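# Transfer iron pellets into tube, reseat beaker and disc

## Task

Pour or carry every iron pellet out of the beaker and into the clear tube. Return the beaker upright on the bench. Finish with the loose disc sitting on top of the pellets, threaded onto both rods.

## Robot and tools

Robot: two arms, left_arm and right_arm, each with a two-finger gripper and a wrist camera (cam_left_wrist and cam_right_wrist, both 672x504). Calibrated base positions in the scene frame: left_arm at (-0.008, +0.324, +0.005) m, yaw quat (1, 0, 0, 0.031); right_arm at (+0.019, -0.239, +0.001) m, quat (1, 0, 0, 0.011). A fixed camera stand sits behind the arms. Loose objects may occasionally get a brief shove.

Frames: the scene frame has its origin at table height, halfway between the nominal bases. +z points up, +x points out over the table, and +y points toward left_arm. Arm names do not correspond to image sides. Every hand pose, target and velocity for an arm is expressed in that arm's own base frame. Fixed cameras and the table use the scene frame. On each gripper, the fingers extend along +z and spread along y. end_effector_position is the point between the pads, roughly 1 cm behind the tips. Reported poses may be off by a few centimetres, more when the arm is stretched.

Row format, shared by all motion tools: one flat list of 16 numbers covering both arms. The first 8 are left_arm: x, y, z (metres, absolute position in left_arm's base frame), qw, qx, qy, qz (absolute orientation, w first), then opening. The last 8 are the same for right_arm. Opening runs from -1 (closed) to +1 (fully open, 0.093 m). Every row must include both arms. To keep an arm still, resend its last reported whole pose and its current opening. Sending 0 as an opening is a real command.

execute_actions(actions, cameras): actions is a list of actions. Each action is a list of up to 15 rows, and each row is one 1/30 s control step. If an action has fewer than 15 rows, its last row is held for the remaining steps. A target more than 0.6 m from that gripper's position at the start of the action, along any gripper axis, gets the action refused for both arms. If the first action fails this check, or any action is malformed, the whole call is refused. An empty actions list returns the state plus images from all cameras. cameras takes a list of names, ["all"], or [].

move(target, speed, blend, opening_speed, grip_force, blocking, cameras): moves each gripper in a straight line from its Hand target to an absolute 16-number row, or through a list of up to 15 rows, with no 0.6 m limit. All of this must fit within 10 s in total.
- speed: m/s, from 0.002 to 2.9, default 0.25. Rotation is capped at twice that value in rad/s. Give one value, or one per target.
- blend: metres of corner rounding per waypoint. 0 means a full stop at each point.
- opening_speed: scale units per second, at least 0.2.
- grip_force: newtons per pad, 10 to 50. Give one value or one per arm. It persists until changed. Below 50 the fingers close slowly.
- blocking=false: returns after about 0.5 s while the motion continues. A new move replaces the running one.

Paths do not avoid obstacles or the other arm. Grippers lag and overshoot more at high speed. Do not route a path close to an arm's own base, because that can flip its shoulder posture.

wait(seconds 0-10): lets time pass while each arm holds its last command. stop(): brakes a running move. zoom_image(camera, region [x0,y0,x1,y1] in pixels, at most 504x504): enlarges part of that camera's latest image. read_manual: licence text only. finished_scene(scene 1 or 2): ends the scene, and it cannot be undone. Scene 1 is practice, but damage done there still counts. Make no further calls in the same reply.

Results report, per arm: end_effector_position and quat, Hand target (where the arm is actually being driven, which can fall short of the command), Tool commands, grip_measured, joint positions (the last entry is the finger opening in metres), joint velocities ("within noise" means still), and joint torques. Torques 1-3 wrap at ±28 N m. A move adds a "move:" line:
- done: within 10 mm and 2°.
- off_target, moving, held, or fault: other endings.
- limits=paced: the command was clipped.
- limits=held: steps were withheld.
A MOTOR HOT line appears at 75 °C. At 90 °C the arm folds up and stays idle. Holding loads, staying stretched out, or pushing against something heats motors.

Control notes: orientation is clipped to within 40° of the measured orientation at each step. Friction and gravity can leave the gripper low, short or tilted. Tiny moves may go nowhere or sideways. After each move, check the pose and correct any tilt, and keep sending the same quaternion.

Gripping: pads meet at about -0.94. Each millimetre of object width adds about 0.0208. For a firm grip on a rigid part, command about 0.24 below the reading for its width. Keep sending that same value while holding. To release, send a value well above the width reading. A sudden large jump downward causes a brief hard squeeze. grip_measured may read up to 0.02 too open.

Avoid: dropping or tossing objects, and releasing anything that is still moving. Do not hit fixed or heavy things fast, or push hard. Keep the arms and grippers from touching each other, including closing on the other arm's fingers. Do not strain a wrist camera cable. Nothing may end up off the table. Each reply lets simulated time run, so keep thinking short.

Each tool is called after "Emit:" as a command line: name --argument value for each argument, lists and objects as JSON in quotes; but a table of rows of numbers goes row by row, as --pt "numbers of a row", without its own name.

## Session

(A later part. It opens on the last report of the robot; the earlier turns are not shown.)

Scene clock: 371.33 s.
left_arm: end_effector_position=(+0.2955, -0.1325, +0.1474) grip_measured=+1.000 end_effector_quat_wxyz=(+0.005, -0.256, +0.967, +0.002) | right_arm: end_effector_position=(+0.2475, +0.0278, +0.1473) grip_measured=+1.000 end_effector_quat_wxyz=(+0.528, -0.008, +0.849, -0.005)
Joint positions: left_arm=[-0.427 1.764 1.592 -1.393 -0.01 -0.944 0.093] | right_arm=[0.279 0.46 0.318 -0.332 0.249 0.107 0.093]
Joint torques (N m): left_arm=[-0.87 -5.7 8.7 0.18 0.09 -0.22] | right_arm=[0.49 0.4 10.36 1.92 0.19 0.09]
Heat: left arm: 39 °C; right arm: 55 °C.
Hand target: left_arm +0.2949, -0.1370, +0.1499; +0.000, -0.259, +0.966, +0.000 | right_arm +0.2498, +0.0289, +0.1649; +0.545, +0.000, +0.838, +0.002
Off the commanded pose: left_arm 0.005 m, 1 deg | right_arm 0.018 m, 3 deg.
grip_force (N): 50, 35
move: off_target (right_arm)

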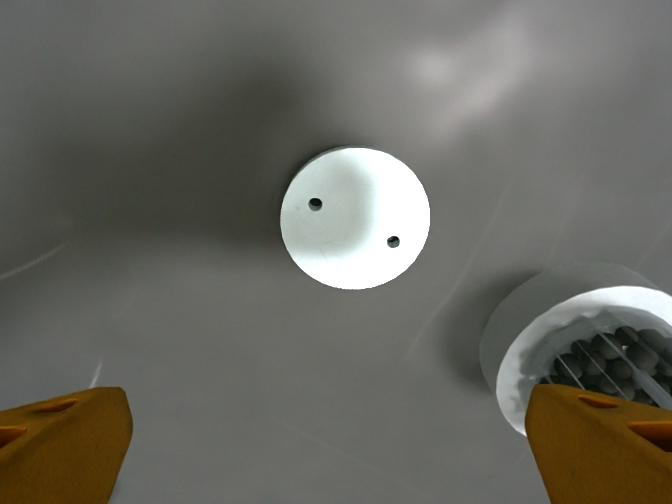

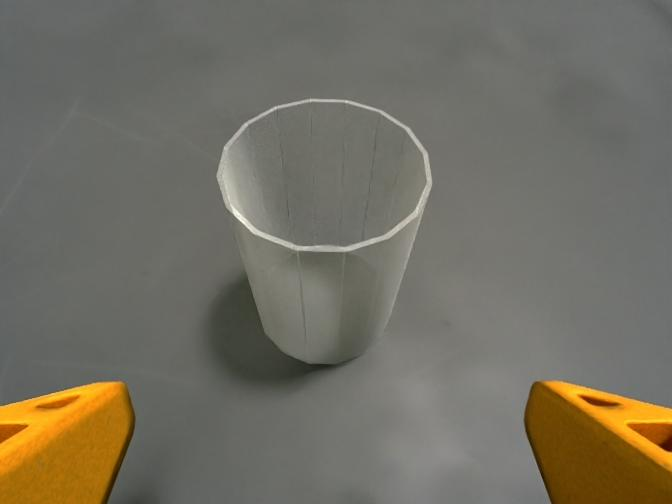

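Emit:
move --target '[0.299,-0.148,0.075,0,-0.2588,0.9659,0,1,0.25,0.029,0.165,0.545,0,0.838,0.002,1]' --speed 0.15 --cameras '["cam_left_wrist"]'

Scene clock: 383.70 s.
left_arm: end_effector_position=(+0.2974, -0.1427, +0.0783) grip_measured=+1.000 end_effector_quat_wxyz=(-0.001, -0.256, +0.967, +0.007) | right_arm: end_effector_position=(+0.2474, +0.0278, +0.1470) grip_measured=+1.000 end_effector_quat_wxyz=(+0.528, -0.009, +0.849, -0.005)
Joint positions: left_arm=[-0.452 1.818 1.384 -1.146 -0.01 -0.969 0.093] | right_arm=[0.279 0.46 0.318 -0.333 0.249 0.107 0.093]
Joint torques (N m): left_arm=[-0.8 -6.28 6.26 0.51 0.09 -0.23] | right_arm=[0.49 0.35 10.35 1.93 0.19 0.08]
Heat: left arm: 40 °C; right arm: 56 °C.
Hand target: left_arm +0.2989, -0.1480, +0.0750; +0.000, -0.259, +0.966, +0.000 | right_arm +0.2497, +0.0289, +0.1648; +0.545, +0.000, +0.838, +0.002
Off the commanded pose: left_arm 0.006 m, 1 deg | right_arm 0.018 m, 3 deg.
grip_force (N): 50, 35
move: off_target (right_arm)
Images, in order (width x height): cam_left_wrist 672x504.

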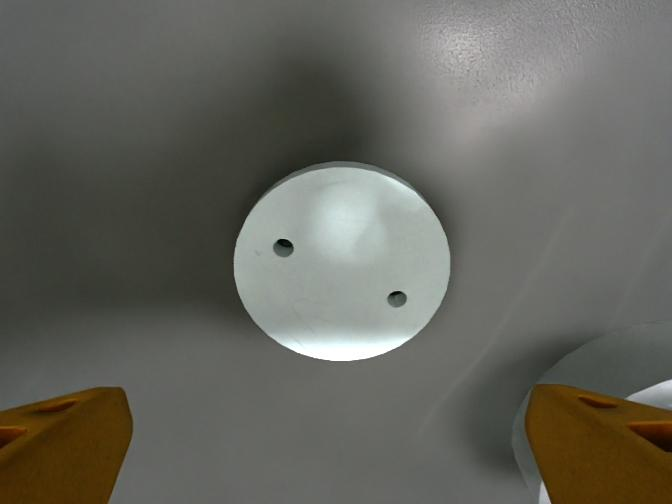

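Emit:
move --target '[0.305,-0.1485,0.037,0,-0.2588,0.9659,0,1,0.25,0.029,0.165,0.545,0,0.838,0.002,1]' --speed 0.1 --cameras '["cam_left_wrist"]'

Scene clock: 394.13 s.
left_arm: end_effector_position=(+0.3032, -0.1455, +0.0413) grip_measured=+1.000 end_effector_quat_wxyz=(+0.001, -0.256, +0.967, +0.006) | right_arm: end_effector_position=(+0.2473, +0.0277, +0.1469) grip_measured=+1.000 end_effector_quat_wxyz=(+0.527, -0.008, +0.850, -0.005)
Joint positions: left_arm=[-0.452 1.875 1.305 -1.007 -0.01 -0.969 0.093] | right_arm=[0.279 0.46 0.318 -0.333 0.249 0.107 0.093]
Joint torques (N m): left_arm=[-0.2 -6.39 6 0.52 0.09 -0.15] | right_arm=[0.49 0.35 10.36 1.94 0.19 0.08]
Heat: left arm: 39 °C; right arm: 56 °C.
Hand target: left_arm +0.3049, -0.1485, +0.0371; +0.000, -0.259, +0.966, +0.000 | right_arm +0.2497, +0.0289, +0.1648; +0.545, +0.000, +0.838, +0.002
Off the commanded pose: left_arm 0.006 m, 1 deg | right_arm 0.018 m, 3 deg.
grip_force (N): 50, 35
move: off_target (right_arm)
Images, in order (width x height): cam_left_wrist 672x504.

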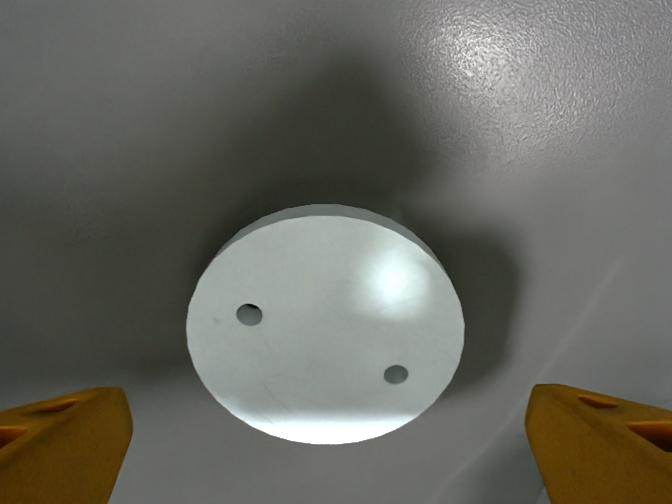

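Emit:
move --target '[0.307,-0.1475,0.0065,0,-0.2588,0.9659,0,1,0.25,0.029,0.165,0.545,0,0.838,0.002,1]' --speed 0.06 --cameras '["cam_left_wrist"]'

Scene clock: 400.63 s.
left_arm: end_effector_position=(+0.3053, -0.1465, +0.0116) grip_measured=+1.000 end_effector_quat_wxyz=(+0.002, -0.256, +0.967, +0.005) | right_arm: end_effector_position=(+0.2473, +0.0277, +0.1469) grip_measured=+1.000 end_effector_quat_wxyz=(+0.527, -0.008, +0.850, -0.005)
Joint positions: left_arm=[-0.452 1.923 1.244 -0.895 -0.01 -0.969 0.093] | right_arm=[0.279 0.46 0.318 -0.333 0.249 0.107 0.093]
Joint torques (N m): left_arm=[0.32 -6.42 5.68 0.53 0.09 -0.1] | right_arm=[0.49 0.35 10.36 1.94 0.19 0.08]
Heat: left arm: 39 °C; right arm: 56 °C.
Hand target: left_arm +0.3069, -0.1475, +0.0067; +0.000, -0.259, +0.966, +0.000 | right_arm +0.2497, +0.0289, +0.1649; +0.545, +0.000, +0.838, +0.002
Off the commanded pose: left_arm 0.005 m, 1 deg | right_arm 0.018 m, 3 deg.
grip_force (N): 50, 35
move: off_target (right_arm)
Images, in order (width x height): cam_left_wrist 672x504.

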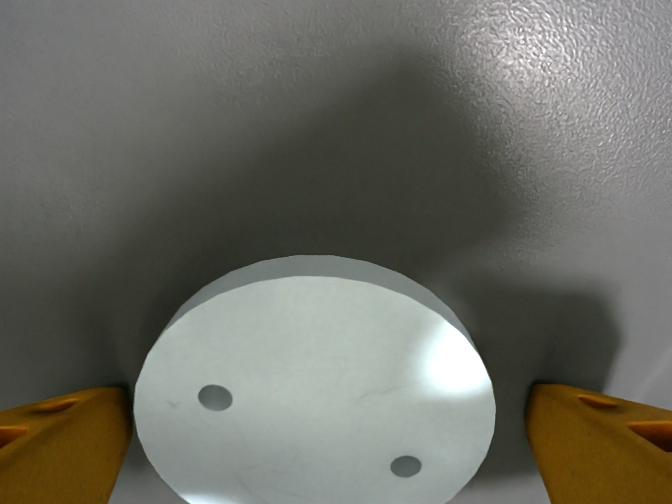

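Emit:
move --pt "0.307 -0.1475 0.0065 0 -0.2588 0.9659 0 0.4 0.25 0.029 0.165 0.545 0 0.838 0.002 1" --pt "0.305 -0.150 0.10 0 -0.2588 0.9659 0 0.4 0.25 0.029 0.165 0.545 0 0.838 0.002 1" --speed 0.12 --grip_force '[35,35]' --cameras '["cam_left_wrist"]'

Scene clock: 417.47 s.
left_arm: end_effector_position=(+0.3046, -0.1462, +0.0858) grip_measured=+0.564 end_effector_quat_wxyz=(-0.008, -0.256, +0.967, +0.013) | right_arm: end_effector_position=(+0.2473, +0.0277, +0.1469) grip_measured=+1.000 end_effector_quat_wxyz=(+0.527, -0.008, +0.850, -0.005)
Joint positions: left_arm=[-0.452 1.862 1.469 -1.207 -0.01 -0.969 0.072] | right_arm=[0.279 0.46 0.318 -0.334 0.249 0.107 0.093]
Joint torques (N m): left_arm=[-0.54 -9.25 8.42 0.1 0.09 -0.2] | right_arm=[0.49 0.35 10.36 1.94 0.19 0.08]
Heat: left arm: 38 °C; right arm: 56 °C.
Hand target: left_arm +0.3048, -0.1499, +0.0997; +0.000, -0.259, +0.966, +0.000 | right_arm +0.2497, +0.0289, +0.1648; +0.545, +0.000, +0.838, +0.002
Off the commanded pose: left_arm 0.015 m, 2 deg | right_arm 0.018 m, 3 deg.
grip_force (N): 35, 35
move: off_target (left_arm, right_arm)
Images, in order (width x height): cam_left_wrist 672x504.

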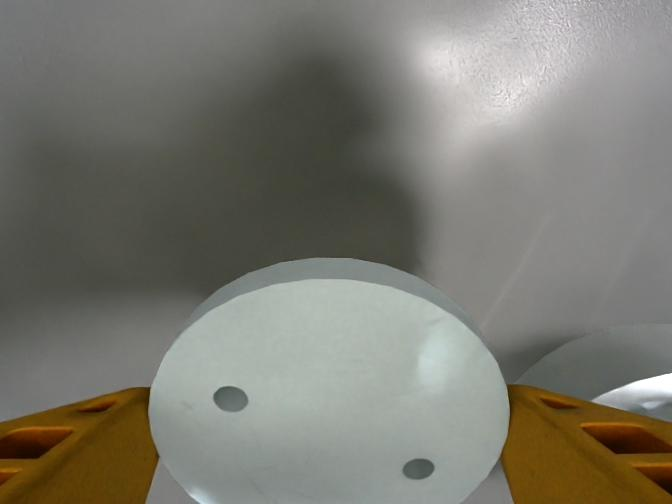

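Emit:
move --pt "0.290 -0.150 0.22 0 -0.1 0.995 0 0.4 0.25 0.029 0.165 0.545 0 0.838 0.002 1" --pt "0.239 -0.269 0.218 0 0.2647 0.9643 0 0.4 0.25 0.029 0.165 0.545 0 0.838 0.002 1" --speed 0.2 --blend '[0.03,0]' --cameras '["cam_left_wrist"]'

Scene clock: 435.90 s.
left_arm: end_effector_position=(+0.2401, -0.2656, +0.2150) grip_measured=+0.563 end_effector_quat_wxyz=(+0.051, +0.255, +0.965, -0.029) | right_arm: end_effector_position=(+0.2473, +0.0277, +0.1469) grip_measured=+1.000 end_effector_quat_wxyz=(+0.527, -0.008, +0.850, -0.005)
Joint positions: left_arm=[-0.84 1.854 1.973 -1.573 -0.008 -0.323 0.072] | right_arm=[0.279 0.46 0.318 -0.334 0.249 0.107 0.093]
Joint torques (N m): left_arm=[-0.53 -6.26 8.66 0.48 0.11 0.09] | right_arm=[0.49 0.34 10.36 1.94 0.19 0.08]
Heat: left arm: 39 °C; right arm: 56 °C.
Hand target: left_arm +0.2389, -0.2689, +0.2175; +0.049, +0.264, +0.963, -0.032 | right_arm +0.2497, +0.0289, +0.1648; +0.545, +0.000, +0.838, +0.002
Off the commanded pose: left_arm 0.005 m, 7 deg | right_arm 0.018 m, 3 deg.
joint sent to its limit (left arm) — joint 4 (wrist pitch), lower limit. The joint targets are off in orientation, not in position.
grip_force (N): 35, 35
move: off_target (left_arm, right_arm)
Images, in order (width x height): cam_left_wrist 672x504.

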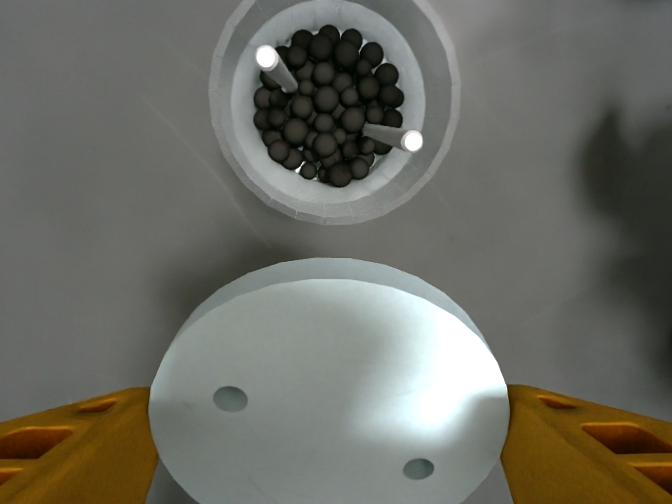

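Emit:
move --target '[0.305,-0.310,0.202,0,0.2656,0.9641,0,0.4,0.25,0.029,0.165,0.545,0,0.838,0.002,1]' --speed 0.1 --cameras '["cam_left_wrist"]'

Scene clock: 456.93 s.
left_arm: end_effector_position=(+0.3019, -0.3089, +0.1991) grip_measured=+0.563 end_effector_quat_wxyz=(+0.073, +0.261, +0.962, -0.038) | right_arm: end_effector_position=(+0.2473, +0.0277, +0.1469) grip_measured=+1.000 end_effector_quat_wxyz=(+0.527, -0.008, +0.850, -0.005)
Joint positions: left_arm=[-0.8 2.135 2.309 -1.58 -0.008 -0.269 0.072] | right_arm=[0.279 0.46 0.318 -0.334 0.249 0.107 0.093]
Joint torques (N m): left_arm=[0.61 -8.29 8.57 0.66 0.11 0.1] | right_arm=[0.49 0.34 10.36 1.94 0.19 0.08]
Heat: left arm: 39 °C; right arm: 56 °C.
Hand target: left_arm +0.3048, -0.3097, +0.2014; +0.075, +0.264, +0.961, -0.043 | right_arm +0.2497, +0.0289, +0.1648; +0.545, +0.000, +0.838, +0.002
Off the commanded pose: left_arm 0.004 m, 9 deg | right_arm 0.018 m, 3 deg.
joint sent to its limit (left arm) — joint 4 (wrist pitch), lower limit. The joint targets are off in orientation, not in position.
grip_force (N): 35, 35
move: off_target (left_arm, right_arm)
Images, in order (width x height): cam_left_wrist 672x504.

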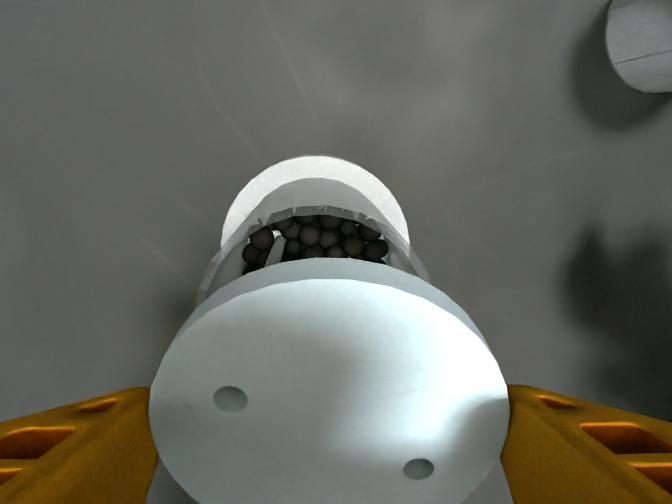

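Emit:
move --target '[0.306,-0.310,0.186,0,0.2656,0.9641,0,0.4,0.22,0.05,0.25,0.453,-0.333,0.804,0.188,1]' --speed 0.15 --cameras '["all"]'

Scene clock: 470.70 s.
left_arm: end_effector_position=(+0.3034, -0.3104, +0.1882) grip_measured=+0.563 end_effector_quat_wxyz=(+0.062, +0.262, +0.963, -0.032) | right_arm: end_effector_position=(+0.2184, +0.0499, +0.2396) grip_measured=+1.000 end_effector_quat_wxyz=(+0.442, -0.325, +0.814, +0.191)
Joint positions: left_arm=[-0.8 2.161 2.309 -1.58 -0.008 -0.267 0.072] | right_arm=[-0.407 0.877 0.949 -1.116 -0.903 -0.908 0.093]
Joint torques (N m): left_arm=[0.76 -8.21 7.51 0.6 0.11 0.09] | right_arm=[-0.8 0.06 8.96 1.09 -0.73 -0.23]
Heat: left arm: 39 °C; right arm: 55 °C.
Hand target: left_arm +0.3058, -0.3097, +0.1856; +0.056, +0.265, +0.962, -0.033 | right_arm +0.2199, +0.0501, +0.2498; +0.454, -0.333, +0.805, +0.188
Off the commanded pose: left_arm 0.003 m, 8 deg | right_arm 0.011 m, 2 deg.
joint sent to its limit (left arm) — joint 4 (wrist pitch), lower limit. The joint targets are off in orientation, not in position.
grip_force (N): 35, 35
move: off_target (left_arm, right_arm)

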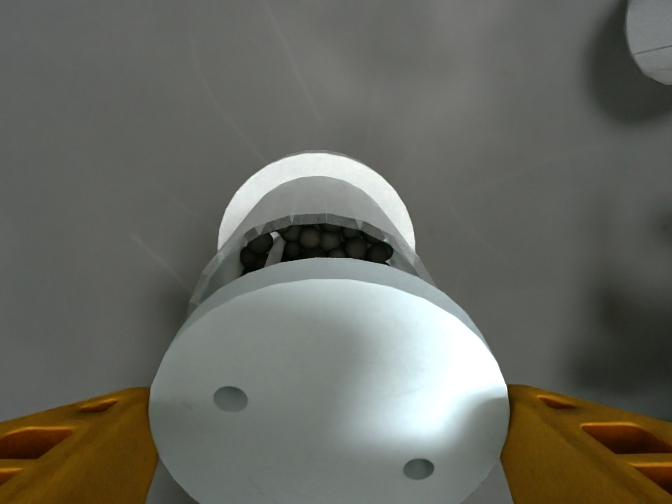

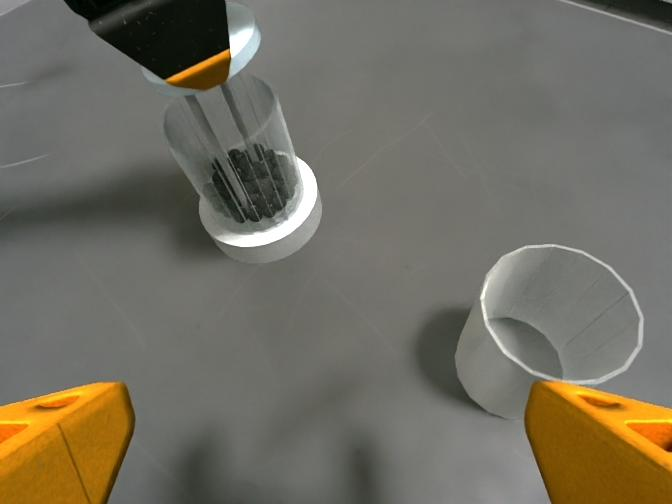

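Emit:
move --pt "0.3062 -0.3055 0.184 0 0.2656 0.9641 0 0.4 0.22 0.05 0.25 0.453 -0.333 0.804 0.188 1" --pt "0.3062 -0.3055 0.172 0 0.2656 0.9641 0 0.4 0.22 0.05 0.25 0.453 -0.333 0.804 0.188 1" --speed 0.03 --cameras '["all"]'

Scene clock: 488.23 s.
left_arm: end_effector_position=(+0.3059, -0.3079, +0.1804) grip_measured=+0.563 end_effector_quat_wxyz=(+0.053, +0.262, +0.963, -0.026) | right_arm: end_effector_position=(+0.2182, +0.0500, +0.2395) grip_measured=+1.000 end_effector_quat_wxyz=(+0.442, -0.326, +0.814, +0.191)
Joint positions: left_arm=[-0.792 2.176 2.303 -1.58 -0.008 -0.26 0.072] | right_arm=[-0.407 0.877 0.949 -1.117 -0.903 -0.909 0.093]
Joint torques (N m): left_arm=[0.69 -8.17 5.74 0.55 0.12 0.09] | right_arm=[-0.83 0.06 8.98 1.08 -0.75 -0.23]
Heat: left arm: 39 °C; right arm: 55 °C.
Hand target: left_arm +0.3059, -0.3052, +0.1717; +0.038, +0.265, +0.963, -0.022 | right_arm +0.2198, +0.0501, +0.2498; +0.454, -0.333, +0.805, +0.188
Off the commanded pose: left_arm 0.009 m, 7 deg | right_arm 0.011 m, 2 deg.
joint sent to its limit (left arm) — joint 4 (wrist pitch), lower limit. The joint targets are off in orientation, not in position.
grip_force (N): 35, 35
move: off_target (left_arm, right_arm)

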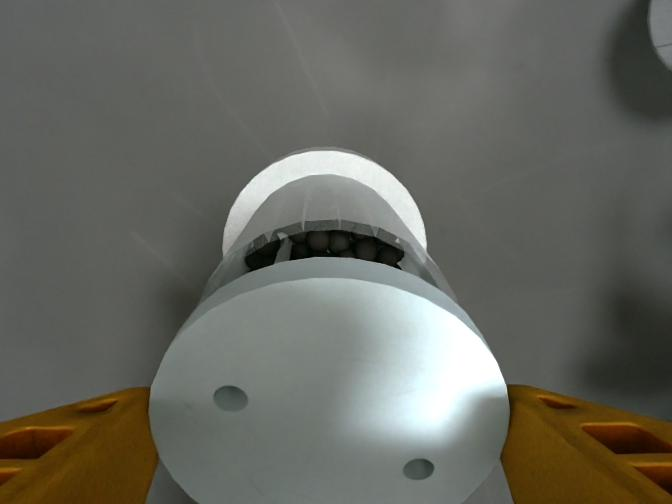

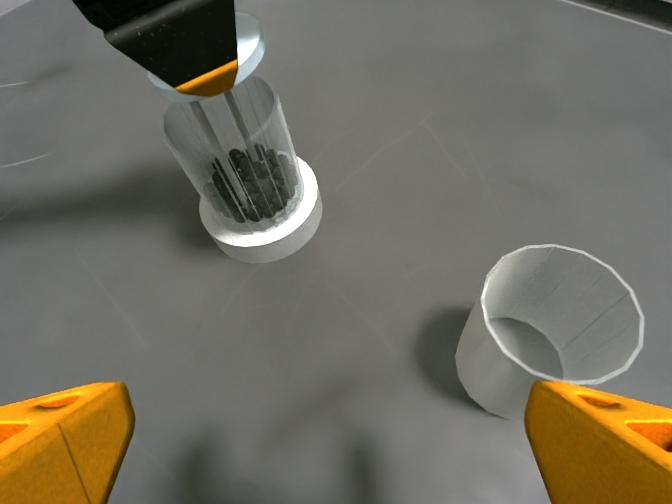

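Emit:
move --pt "0.3025 -0.304 0.192 0 0.2656 0.9641 0 0.4 0.22 0.05 0.25 0.453 -0.333 0.804 0.188 1" --pt "0.3025 -0.304 0.180 0 0.2656 0.9641 0 0.4 0.22 0.05 0.25 0.453 -0.333 0.804 0.188 1" --speed 0.04 --cameras '["cam_right_wrist"]'

Emit:
zoom_image --camera "cam_right_wrist" --region '[120, 0, 330, 160]'

Scene clock: 499.07 s.
left_arm: end_effector_position=(+0.3055, -0.3076, +0.1795) grip_measured=+0.563 end_effector_quat_wxyz=(+0.051, +0.262, +0.963, -0.025) | right_arm: end_effector_position=(+0.2182, +0.0500, +0.2395) grip_measured=+1.000 end_effector_quat_wxyz=(+0.442, -0.326, +0.814, +0.191)
Joint positions: left_arm=[-0.792 2.176 2.299 -1.58 -0.008 -0.26 0.072] | right_arm=[-0.407 0.877 0.949 -1.117 -0.903 -0.909 0.093]
Joint torques (N m): left_arm=[0.35 -10.18 5 0.55 0.11 0.05] | right_arm=[-0.83 0.08 8.96 1.08 -0.75 -0.23]
Heat: left arm: 42 °C; right arm: 56 °C.
Hand target: left_arm +0.3023, -0.3038, +0.1796; +0.044, +0.265, +0.963, -0.025 | right_arm +0.2198, +0.0501, +0.2498; +0.454, -0.333, +0.805, +0.188
Off the commanded pose: left_arm 0.005 m, 7 deg | right_arm 0.011 m, 2 deg.
joint sent to its limit (left arm) — joint 4 (wrist pitch), lower limit. The joint targets are off in orientation, not in position.
grip_force (N): 35, 35
move: off_target (left_arm, right_arm)
Images, in order (width x height): cam_right_wrist 672x504.

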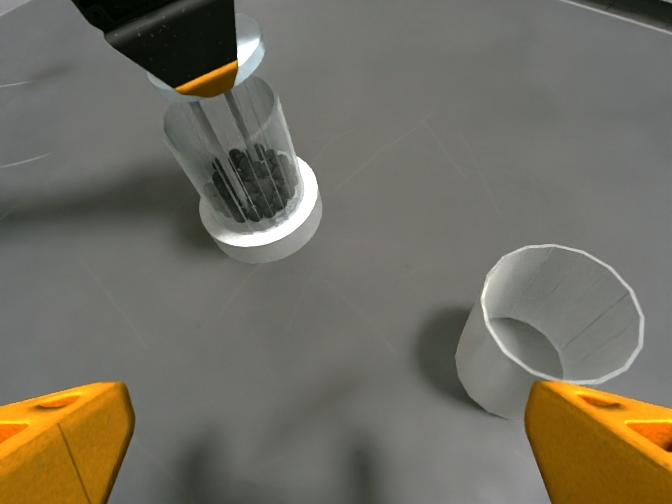

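Scaled by 2.400.

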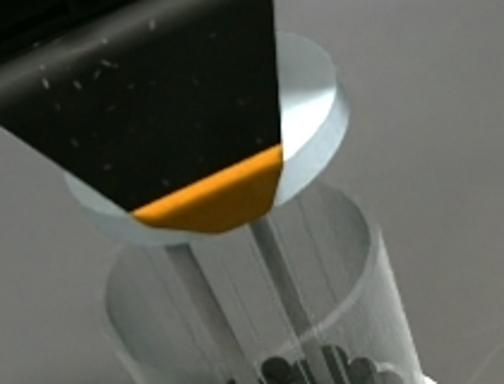

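Emit:
move --target '[0.3045,-0.306,0.160,0,0.2656,0.9641,0,0.4,0.22,0.05,0.25,0.453,-0.333,0.804,0.188,1]' --speed 0.03 --cameras '["all"]'

Emit:
zoom_image --camera "cam_right_wrist" --region '[120, 0, 330, 160]'

Scene clock: 507.23 s.
left_arm: end_effector_position=(+0.3055, -0.3077, +0.1788) grip_measured=+0.563 end_effector_quat_wxyz=(+0.051, +0.262, +0.963, -0.025) | right_arm: end_effector_position=(+0.2182, +0.0500, +0.2395) grip_measured=+1.000 end_effector_quat_wxyz=(+0.442, -0.326, +0.814, +0.191)
Joint positions: left_arm=[-0.792 2.177 2.299 -1.58 -0.008 -0.26 0.072] | right_arm=[-0.407 0.877 0.949 -1.117 -0.903 -0.909 0.093]
Joint torques (N m): left_arm=[0.36 -6.8 4.85 0.55 0.11 0.05] | right_arm=[-0.83 0.08 8.96 1.08 -0.75 -0.23]
Heat: left arm: 44 °C; right arm: 56 °C.
Hand target: left_arm +0.3040, -0.3055, +0.1601; +0.023, +0.265, +0.964, -0.013 | right_arm +0.2198, +0.0501, +0.2498; +0.454, -0.333, +0.805, +0.188
Off the commanded pose: left_arm 0.019 m, 6 deg | right_arm 0.011 m, 2 deg.
joint sent to its limit (left arm) — joint 4 (wrist pitch), lower limit. The joint targets are off in orientation, not in position.
grip_force (N): 35, 35
move: off_target (left_arm, right_arm)

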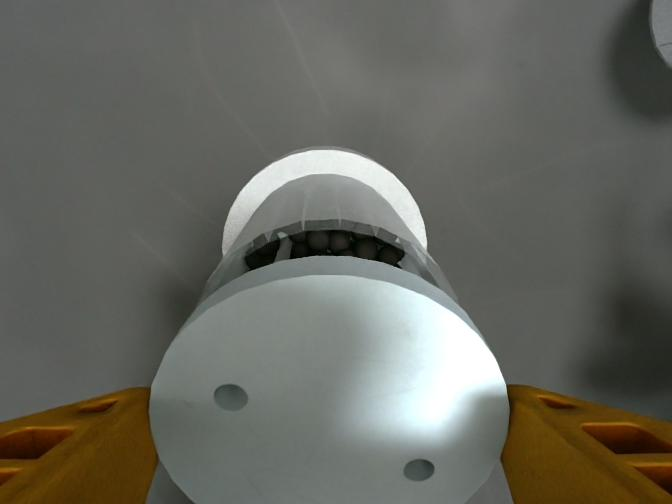

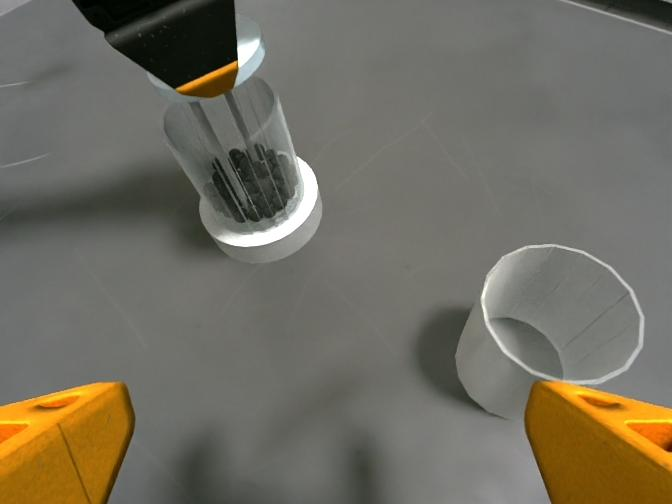

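Scaled by 2.400.

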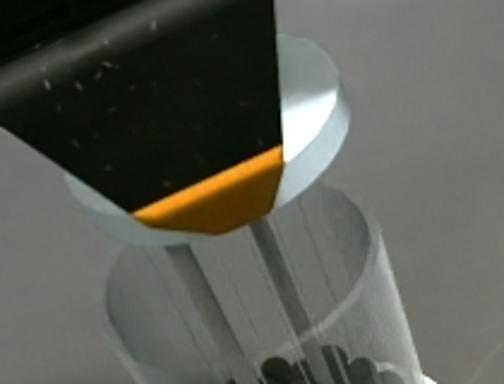

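Emit:
move --pt "0.303 -0.306 0.205 0 0.2807 0.9598 0 0.4 0.22 0.05 0.25 0.453 -0.333 0.804 0.188 1" --pt "0.301 -0.3035 0.190 0 0.2807 0.9598 0 0.4 0.22 0.05 0.25 0.453 -0.333 0.804 0.188 1" --speed 0.06

Scene clock: 538.13 s.
left_arm: end_effector_position=(+0.3039, -0.3062, +0.1807) grip_measured=+0.563 end_effector_quat_wxyz=(+0.051, +0.275, +0.960, -0.025) | right_arm: end_effector_position=(+0.2182, +0.0500, +0.2395) grip_measured=+1.000 end_effector_quat_wxyz=(+0.442, -0.326, +0.814, +0.191)
Joint positions: left_arm=[-0.792 2.167 2.29 -1.58 -0.007 -0.234 0.072] | right_arm=[-0.407 0.877 0.949 -1.117 -0.903 -0.909 0.093]
Joint torques (N m): left_arm=[0.17 -11.15 6 0.54 0.1 0.09] | right_arm=[-0.83 0.08 8.96 1.08 -0.74 -0.23]
Heat: left arm: 41 °C; right arm: 57 °C.
Hand target: left_arm +0.3009, -0.3034, +0.1894; +0.055, +0.280, +0.958, -0.031 | right_arm +0.2198, +0.0501, +0.2498; +0.454, -0.333, +0.805, +0.188
Off the commanded pose: left_arm 0.010 m, 7 deg | right_arm 0.011 m, 2 deg.
joint sent to its limit (left arm) — joint 4 (wrist pitch), lower limit. The joint targets are off in orientation, not in position.
grip_force (N): 35, 35
move: off_target (left_arm, right_arm)

Emit:
move --pt "0.299 -0.303 0.215 0 0.2807 0.9598 0 0.4 0.22 0.05 0.25 0.453 -0.333 0.804 0.188 1" --pt "0.299 -0.303 0.198 0 0.2807 0.9598 0 0.4 0.22 0.05 0.25 0.453 -0.333 0.804 0.188 1" --speed 0.06

Scene clock: 548.77 s.
left_arm: end_effector_position=(+0.3021, -0.3044, +0.1948) grip_measured=+0.563 end_effector_quat_wxyz=(+0.066, +0.274, +0.959, -0.033) | right_arm: end_effector_position=(+0.2182, +0.0500, +0.2395) grip_measured=+1.000 end_effector_quat_wxyz=(+0.442, -0.326, +0.814, +0.191)
Joint positions: left_arm=[-0.792 2.132 2.29 -1.58 -0.007 -0.234 0.072] | right_arm=[-0.407 0.877 0.949 -1.117 -0.903 -0.909 0.093]
Joint torques (N m): left_arm=[-0.09 -9.89 5.86 0.62 0.11 0.06] | right_arm=[-0.83 0.08 8.98 1.08 -0.75 -0.23]
Heat: left arm: 44 °C; right arm: 57 °C.
Hand target: left_arm +0.2988, -0.3028, +0.1976; +0.064, +0.280, +0.957, -0.035 | right_arm +0.2198, +0.0501, +0.2498; +0.454, -0.333, +0.805, +0.188
Off the commanded pose: left_arm 0.005 m, 9 deg | right_arm 0.011 m, 2 deg.
joint sent to its limit (left arm) — joint 4 (wrist pitch), lower limit. The joint targets are off in orientation, not in position.
grip_force (N): 35, 35
move: off_target (left_arm, right_arm)

Emit:
move --pt "0.296 -0.302 0.193 0 0.2807 0.9598 0 0.4 0.22 0.05 0.25 0.453 -0.333 0.804 0.188 1" --pt "0.2965 -0.302 0.17 0 0.2807 0.9598 0 0.4 0.22 0.05 0.25 0.453 -0.333 0.804 0.188 1" --speed 0.04 --cameras '["all"]'

Scene clock: 557.77 s.
left_arm: end_effector_position=(+0.2990, -0.3013, +0.1788) grip_measured=+0.563 end_effector_quat_wxyz=(+0.043, +0.275, +0.960, -0.020) | right_arm: end_effector_position=(+0.2182, +0.0500, +0.2395) grip_measured=+1.000 end_effector_quat_wxyz=(+0.442, -0.326, +0.814, +0.191)
Joint positions: left_arm=[-0.792 2.148 2.253 -1.58 -0.007 -0.234 0.072] | right_arm=[-0.407 0.877 0.949 -1.117 -0.903 -0.909 0.093]
Joint torques (N m): left_arm=[-0.32 -7.84 5.82 0.51 0.1 0.03] | right_arm=[-0.83 0.08 8.96 1.08 -0.75 -0.23]
Heat: left arm: 45 °C; right arm: 57 °C.
Hand target: left_arm +0.2963, -0.3017, +0.1698; +0.028, +0.280, +0.959, -0.016 | right_arm +0.2198, +0.0501, +0.2498; +0.454, -0.333, +0.805, +0.188
Off the commanded pose: left_arm 0.009 m, 6 deg | right_arm 0.011 m, 2 deg.
joint sent to its limit (left arm) — joint 4 (wrist pitch), lower limit. The joint targets are off in orientation, not in position.
grip_force (N): 35, 35
move: off_target (left_arm, right_arm)

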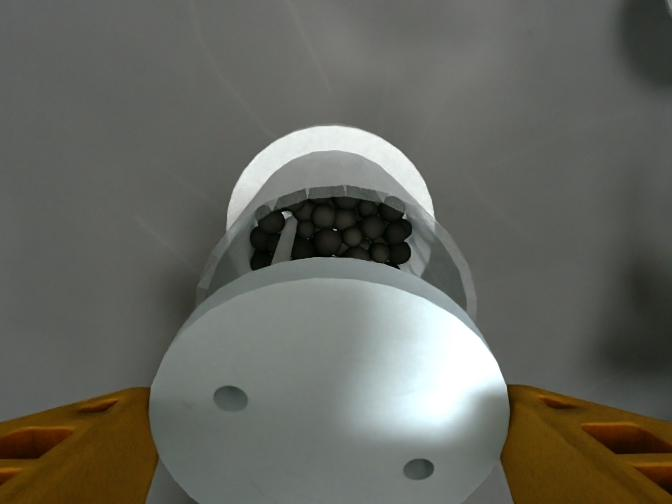

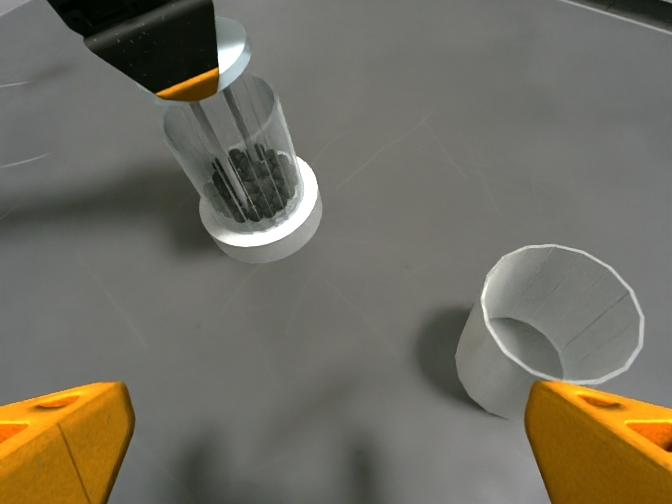

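Emit:
zoom_image --camera "cam_left_wrist" --region '[190, 180, 470, 480]'

Scaled by 1.680.

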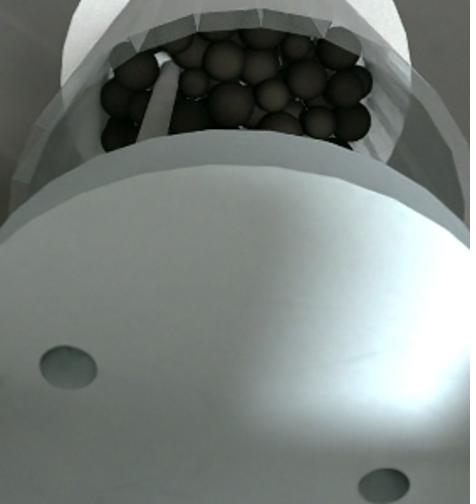

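Emit:
move --pt "0.298 -0.309 0.215 0 0.2807 0.9598 0 0.4 0.22 0.05 0.25 0.453 -0.333 0.804 0.188 1" --pt "0.298 -0.308 0.195 0 0.2807 0.9598 0 0.4 0.22 0.05 0.25 0.453 -0.333 0.804 0.188 1" --speed 0.06 --cameras '["cam_left_wrist"]'

Emit:
zoom_image --camera "cam_left_wrist" --region '[190, 180, 470, 480]'

Scene clock: 580.03 s.
left_arm: end_effector_position=(+0.3020, -0.3066, +0.1913) grip_measured=+0.563 end_effector_quat_wxyz=(+0.063, +0.276, +0.958, -0.031) | right_arm: end_effector_position=(+0.2182, +0.0500, +0.2395) grip_measured=+1.000 end_effector_quat_wxyz=(+0.442, -0.326, +0.814, +0.191)
Joint positions: left_arm=[-0.796 2.143 2.293 -1.58 -0.007 -0.234 0.072] | right_arm=[-0.407 0.877 0.949 -1.117 -0.903 -0.909 0.093]
Joint torques (N m): left_arm=[-0.66 -9.66 6.52 0.6 0.1 -0.05] | right_arm=[-0.83 0.08 8.96 1.08 -0.75 -0.23]
Heat: left arm: 47 °C; right arm: 58 °C.
Hand target: left_arm +0.2979, -0.3077, +0.1944; +0.062, +0.280, +0.957, -0.035 | right_arm +0.2198, +0.0501, +0.2498; +0.454, -0.333, +0.805, +0.188
Off the commanded pose: left_arm 0.006 m, 8 deg | right_arm 0.011 m, 2 deg.
joint sent to its limit (left arm) — joint 4 (wrist pitch), lower limit. The joint targets are off in orientation, not in position.
grip_force (N): 35, 35
move: off_target (left_arm, right_arm)
Images, in order (width x height): cam_left_wrist 672x504.

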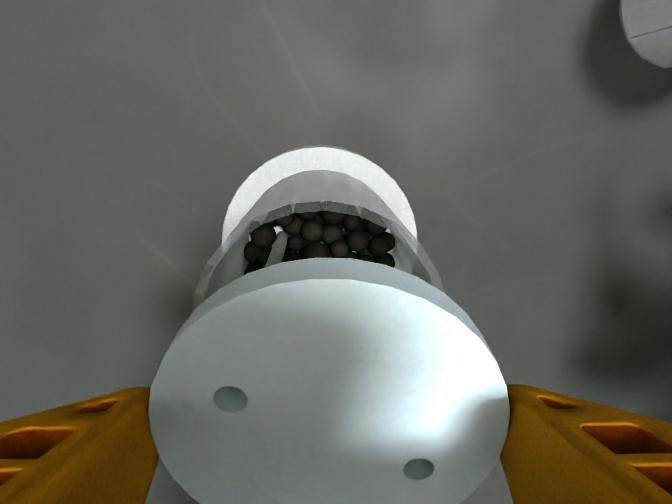

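Scaled by 1.680.

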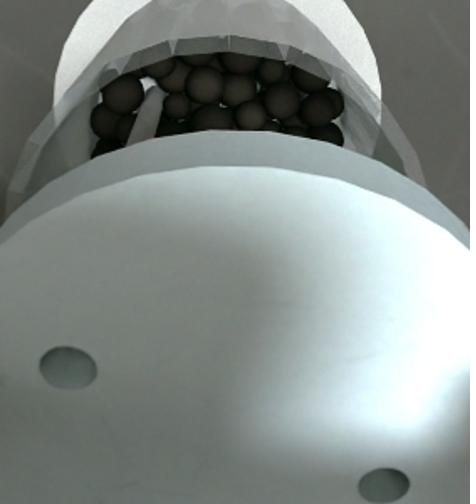

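Emit:
move --pt "0.296 -0.306 0.192 0 0.2807 0.9598 0 0.4 0.22 0.05 0.25 0.453 -0.333 0.804 0.188 1" --pt "0.2962 -0.3063 0.172 0 0.2807 0.9598 0 0.4 0.22 0.05 0.25 0.453 -0.333 0.804 0.188 1" --speed 0.04

Scene clock: 638.00 s.
left_arm: end_effector_position=(+0.3002, -0.3048, +0.1795) grip_measured=+0.563 end_effector_quat_wxyz=(+0.047, +0.277, +0.960, -0.022) | right_arm: end_effector_position=(+0.2182, +0.0500, +0.2395) grip_measured=+1.000 end_effector_quat_wxyz=(+0.442, -0.326, +0.814, +0.191)
Joint positions: left_arm=[-0.796 2.157 2.27 -1.58 -0.007 -0.234 0.072] | right_arm=[-0.407 0.877 0.949 -1.117 -0.903 -0.909 0.093]
Joint torques (N m): left_arm=[-0.69 -8.18 5.67 0.52 0.09 -0.07] | right_arm=[-0.83 0.08 8.98 1.08 -0.75 -0.23]
Heat: left arm: 51 °C; right arm: 58 °C.
Hand target: left_arm +0.2960, -0.3059, +0.1716; +0.033, +0.280, +0.959, -0.018 | right_arm +0.2198, +0.0501, +0.2498; +0.454, -0.333, +0.805, +0.188
Off the commanded pose: left_arm 0.009 m, 6 deg | right_arm 0.011 m, 2 deg.
joint sent to its limit (left arm) — joint 4 (wrist pitch), lower limit. The joint targets are off in orientation, not in position.
grip_force (N): 35, 35
move: off_target (left_arm, right_arm)

Emit:
move --target '[0.2962,-0.3063,0.155,0,0.2807,0.9598,0,0.4,0.22,0.05,0.25,0.453,-0.333,0.804,0.188,1]' --speed 0.03 --cameras '["all"]'

Scene clock: 645.97 s.
left_arm: end_effector_position=(+0.3000, -0.3046, +0.1773) grip_measured=+0.563 end_effector_quat_wxyz=(+0.044, +0.277, +0.960, -0.021) | right_arm: end_effector_position=(+0.2182, +0.0500, +0.2395) grip_measured=+1.000 end_effector_quat_wxyz=(+0.442, -0.326, +0.814, +0.191)
Joint positions: left_arm=[-0.796 2.161 2.267 -1.58 -0.007 -0.234 0.072] | right_arm=[-0.407 0.877 0.949 -1.117 -0.903 -0.909 0.093]
Joint torques (N m): left_arm=[-0.66 -6.02 4.81 0.52 0.1 -0.06] | right_arm=[-0.83 0.08 8.96 1.08 -0.75 -0.23]
Heat: left arm: 50 °C; right arm: 58 °C.
Hand target: left_arm +0.2957, -0.3055, +0.1553; +0.013, +0.280, +0.960, -0.007 | right_arm +0.2198, +0.0501, +0.2498; +0.454, -0.333, +0.805, +0.188
Off the commanded pose: left_arm 0.023 m, 6 deg | right_arm 0.011 m, 2 deg.
joint sent to its limit (left arm) — joint 4 (wrist pitch), lower limit. The joint targets still meet the commanded pose.
grip_force (N): 35, 35
move: off_target (left_arm, right_arm)

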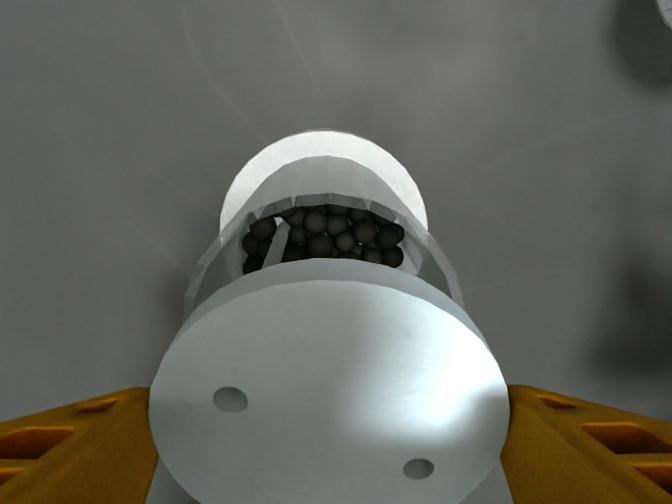

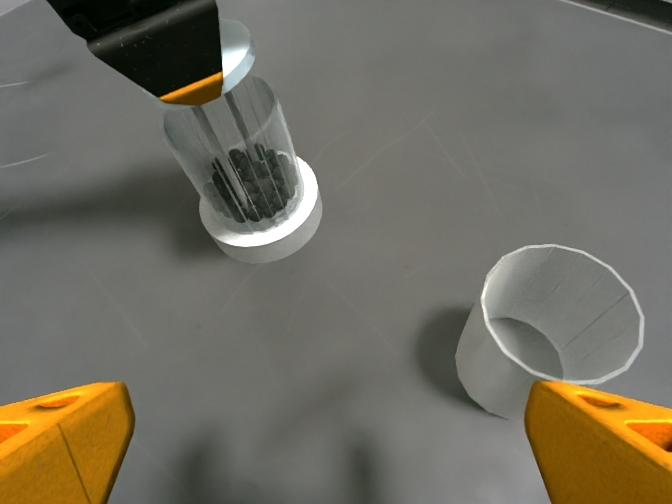

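Emit:
zoom_image --camera "cam_left_wrist" --region '[220, 200, 340, 290]'

Emit:
zoom_image --camera "cam_left_wrist" --region '[200, 370, 260, 420]'

Emit:
zoom_image --camera "cam_left_wrist" --region '[390, 445, 450, 495]'

Scaled by 4.200.

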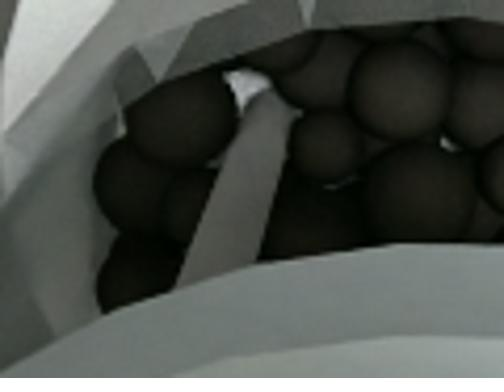

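Scaled by 8.400.

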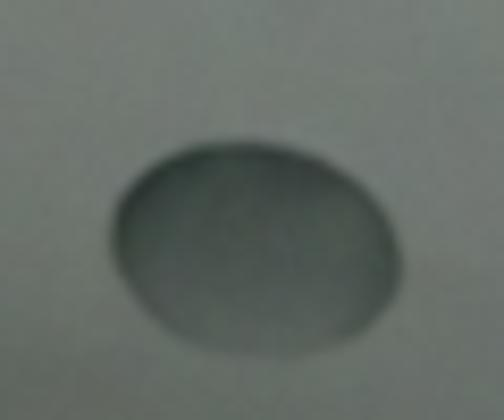

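Scaled by 8.400.

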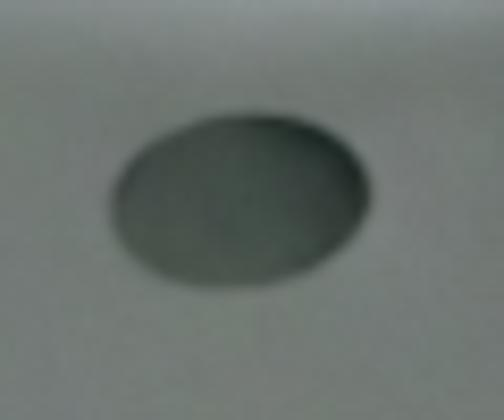

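Emit:
execute_actions --actions '[[[0.2975,-0.3070,0.163,0,0.2807,0.9598,0,0.4,0.22,0.05,0.25,0.453,-0.333,0.804,0.188,1]],[[0.2990,-0.3078,0.163,0,0.2807,0.9598,0,0.4,0.22,0.05,0.25,0.453,-0.333,0.804,0.188,1]],[[0.3005,-0.3086,0.163,0,0.2807,0.9598,0,0.4,0.22,0.05,0.25,0.453,-0.333,0.804,0.188,1]],[[0.3020,-0.3094,0.163,0,0.2807,0.9598,0,0.4,0.22,0.05,0.25,0.453,-0.333,0.804,0.188,1]],[[0.3035,-0.3102,0.163,0,0.2807,0.9598,0,0.4,0.22,0.05,0.25,0.453,-0.333,0.804,0.188,1]]]'

Scene clock: 673.83 s.
left_arm: end_effector_position=(+0.3003, -0.3049, +0.1776) grip_measured=+0.563 end_effector_quat_wxyz=(+0.041, +0.277, +0.960, -0.019) | right_arm: end_effector_position=(+0.2182, +0.0500, +0.2395) grip_measured=+1.000 end_effector_quat_wxyz=(+0.442, -0.326, +0.814, +0.191)
Joint positions: left_arm=[-0.796 2.173 2.289 -1.596 -0.007 -0.234 0.072] | right_arm=[-0.407 0.877 0.949 -1.117 -0.903 -0.909 0.093]
Joint torques (N m): left_arm=[-0.1 -6.27 6.86 0.66 0.1 0] | right_arm=[-0.83 0.08 8.98 1.08 -0.75 -0.23]
Heat: left arm: 45 °C; right arm: 59 °C.
Hand target: left_arm +0.3031, -0.3096, +0.1628; +0.029, +0.280, +0.959, -0.016 | right_arm +0.2198, +0.0501, +0.2498; +0.454, -0.333, +0.805, +0.188
Off the commanded pose: left_arm 0.016 m, 5 deg | right_arm 0.011 m, 2 deg.
joint read past its limit (left arm) — joint 4 (wrist pitch), lower limit.
joint sent to its limit (left arm) — joint 4 (wrist pitch), lower limit. The joint targets are off in orientation, not in position.
grip_force (N): 35, 35
Step readings (end_effector_position of left_arm | right_arm):
0: (+0.3000, -0.3046, +0.1773) | (+0.2182, +0.0500, +0.2395)
1: (+0.3000, -0.3046, +0.1773) | (+0.2182, +0.0500, +0.2395)
2: (+0.3000, -0.3046, +0.1773) | (+0.2182, +0.0500, +0.2395)
4: (+0.3000, -0.3046, +0.1773) | (+0.2182, +0.0500, +0.2395)
8: (+0.3000, -0.3046, +0.1773) | (+0.2182, +0.0500, +0.2395)
15: (+0.3000, -0.3046, +0.1773) | (+0.2182, +0.0500, +0.2395)
16: (+0.3000, -0.3046, +0.1773) | (+0.2182, +0.0500, +0.2395)
17: (+0.3000, -0.3046, +0.1773) | (+0.2182, +0.0500, +0.2395)
19: (+0.3000, -0.3046, +0.1773) | (+0.2182, +0.0500, +0.2395)
23: (+0.3000, -0.3046, +0.1773) | (+0.2182, +0.0500, +0.2395)
30: (+0.3000, -0.3046, +0.1773) | (+0.2182, +0.0500, +0.2395)
31: (+0.3001, -0.3047, +0.1777) | (+0.2182, +0.0500, +0.2395)
32: (+0.3001, -0.3047, +0.1775) | (+0.2182, +0.0500, +0.2395)
34: (+0.3001, -0.3047, +0.1774) | (+0.2182, +0.0500, +0.2395)
38: (+0.3000, -0.3046, +0.1775) | (+0.2182, +0.0500, +0.2395)
45: (+0.3000, -0.3046, +0.1775) | (+0.2182, +0.0500, +0.2395)
46: (+0.3002, -0.3048, +0.1776) | (+0.2182, +0.0500, +0.2395)
47: (+0.3002, -0.3048, +0.1776) | (+0.2182, +0.0500, +0.2395)
49: (+0.3002, -0.3048, +0.1776) | (+0.2182, +0.0500, +0.2395)
53: (+0.3002, -0.3048, +0.1776) | (+0.2182, +0.0500, +0.2395)
60: (+0.3002, -0.3047, +0.1776) | (+0.2182, +0.0500, +0.2395)
61: (+0.3002, -0.3048, +0.1775) | (+0.2182, +0.0500, +0.2395)
62: (+0.3004, -0.3050, +0.1777) | (+0.2182, +0.0500, +0.2395)
64: (+0.3003, -0.3049, +0.1775) | (+0.2182, +0.0500, +0.2395)
68: (+0.3003, -0.3049, +0.1776) | (+0.2182, +0.0500, +0.2395)
75: (+0.3003, -0.3049, +0.1776) | (+0.2182, +0.0500, +0.2395)

Emit:
move --target '[0.2985,-0.3063,0.150,0,0.2807,0.9598,0,0.4,0.22,0.05,0.25,0.453,-0.333,0.804,0.188,1]' --speed 0.03 --grip_force '[15,35]' --cameras '["all"]'

Emit:
zoom_image --camera "cam_right_wrist" --region '[120, 0, 330, 160]'

Scene clock: 686.93 s.
left_arm: end_effector_position=(+0.2999, -0.3045, +0.1767) grip_measured=+0.591 end_effector_quat_wxyz=(+0.040, +0.277, +0.960, -0.018) | right_arm: end_effector_position=(+0.2182, +0.0500, +0.2395) grip_measured=+1.000 end_effector_quat_wxyz=(+0.442, -0.326, +0.814, +0.191)
Joint positions: left_arm=[-0.796 2.173 2.285 -1.596 -0.007 -0.234 0.074] | right_arm=[-0.407 0.877 0.949 -1.117 -0.903 -0.909 0.093]
Joint torques (N m): left_arm=[-0.27 -5.89 3.64 0.66 0.1 -0.02] | right_arm=[-0.83 0.08 8.96 1.08 -0.75 -0.23]
Heat: left arm: 43 °C; right arm: 59 °C.
Hand target: left_arm +0.2978, -0.3054, +0.1506; +0.009, +0.280, +0.960, -0.005 | right_arm +0.2198, +0.0501, +0.2498; +0.454, -0.333, +0.805, +0.188
Off the commanded pose: left_arm 0.027 m, 5 deg | right_arm 0.011 m, 2 deg.
joint read past its limit (left arm) — joint 4 (wrist pitch), lower limit.
joint sent to its limit (left arm) — joint 4 (wrist pitch), lower limit. The joint targets still meet the commanded pose.
grip_force (N): 15, 35
move: off_target (left_arm, right_arm)

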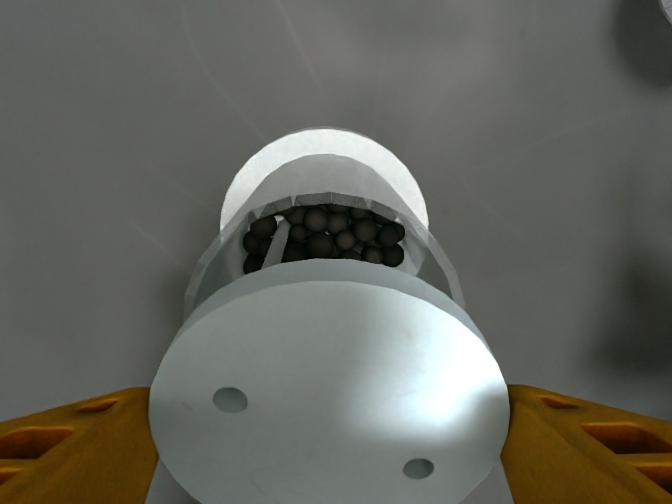

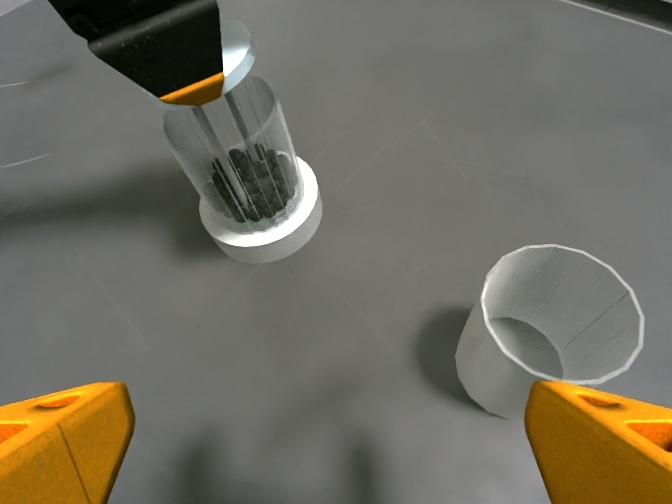

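Scaled by 2.400.

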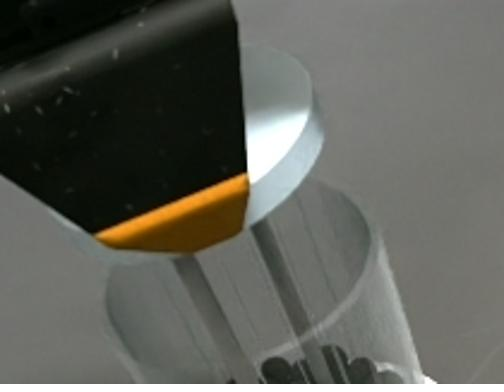

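Emit:
move --pt "0.295 -0.303 0.215 0 0.2807 0.9598 0 0.4 0.22 0.05 0.25 0.453 -0.333 0.804 0.188 1" --pt "0.255 -0.279 0.205 0 0.2807 0.9598 0 0.4 0.22 0.05 0.25 0.453 -0.333 0.804 0.188 1" --pt "0.255 -0.279 0.187 0 0.2807 0.9598 0 0.4 0.22 0.05 0.25 0.453 -0.333 0.804 0.188 1" --speed 0.06 --grip_force '[35,35]' --cameras '["cam_left_wrist"]'

Emit:
zoom_image --camera "cam_left_wrist" --region '[200, 60, 460, 280]'

Scene clock: 712.10 s.
left_arm: end_effector_position=(+0.2577, -0.2756, +0.1871) grip_measured=+0.563 end_effector_quat_wxyz=(+0.018, +0.283, +0.959, -0.006) | right_arm: end_effector_position=(+0.2182, +0.0500, +0.2395) grip_measured=+1.000 end_effector_quat_wxyz=(+0.442, -0.326, +0.814, +0.191)
Joint positions: left_arm=[-0.822 1.989 2.049 -1.593 -0.007 -0.248 0.072] | right_arm=[-0.407 0.877 0.949 -1.117 -0.903 -0.909 0.093]
Joint torques (N m): left_arm=[-0.87 -8.2 5.98 0.51 0.1 -0.23] | right_arm=[-0.81 0.06 8.96 1.08 -0.75 -0.23]
Heat: left arm: 43 °C; right arm: 59 °C.
Hand target: left_arm +0.2549, -0.2788, +0.1865; +0.017, +0.281, +0.960, -0.010 | right_arm +0.2198, +0.0501, +0.2498; +0.454, -0.333, +0.805, +0.188
Off the commanded pose: left_arm 0.004 m, 2 deg | right_arm 0.011 m, 2 deg.
joint read past its limit (left arm) — joint 4 (wrist pitch), lower limit.
joint sent to its limit (left arm) — joint 4 (wrist pitch), lower limit. The joint targets still meet the commanded pose.
grip_force (N): 35, 35
move: off_target (right_arm)
Images, in order (width x height): cam_left_wrist 672x504.

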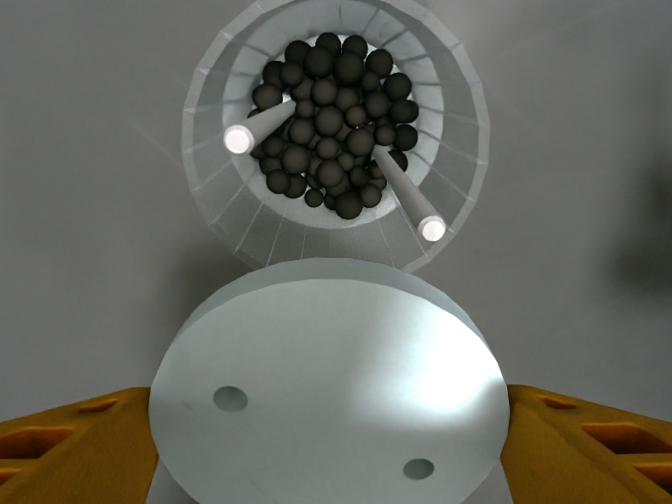

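Scaled by 1.938.

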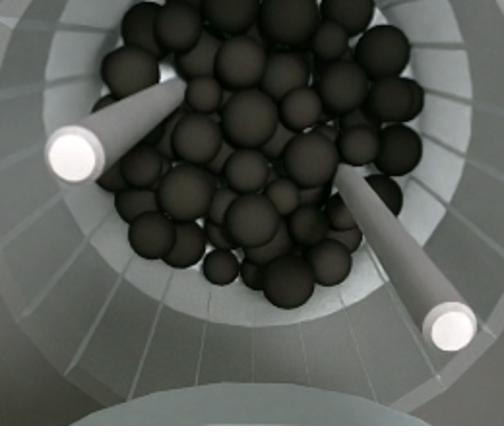

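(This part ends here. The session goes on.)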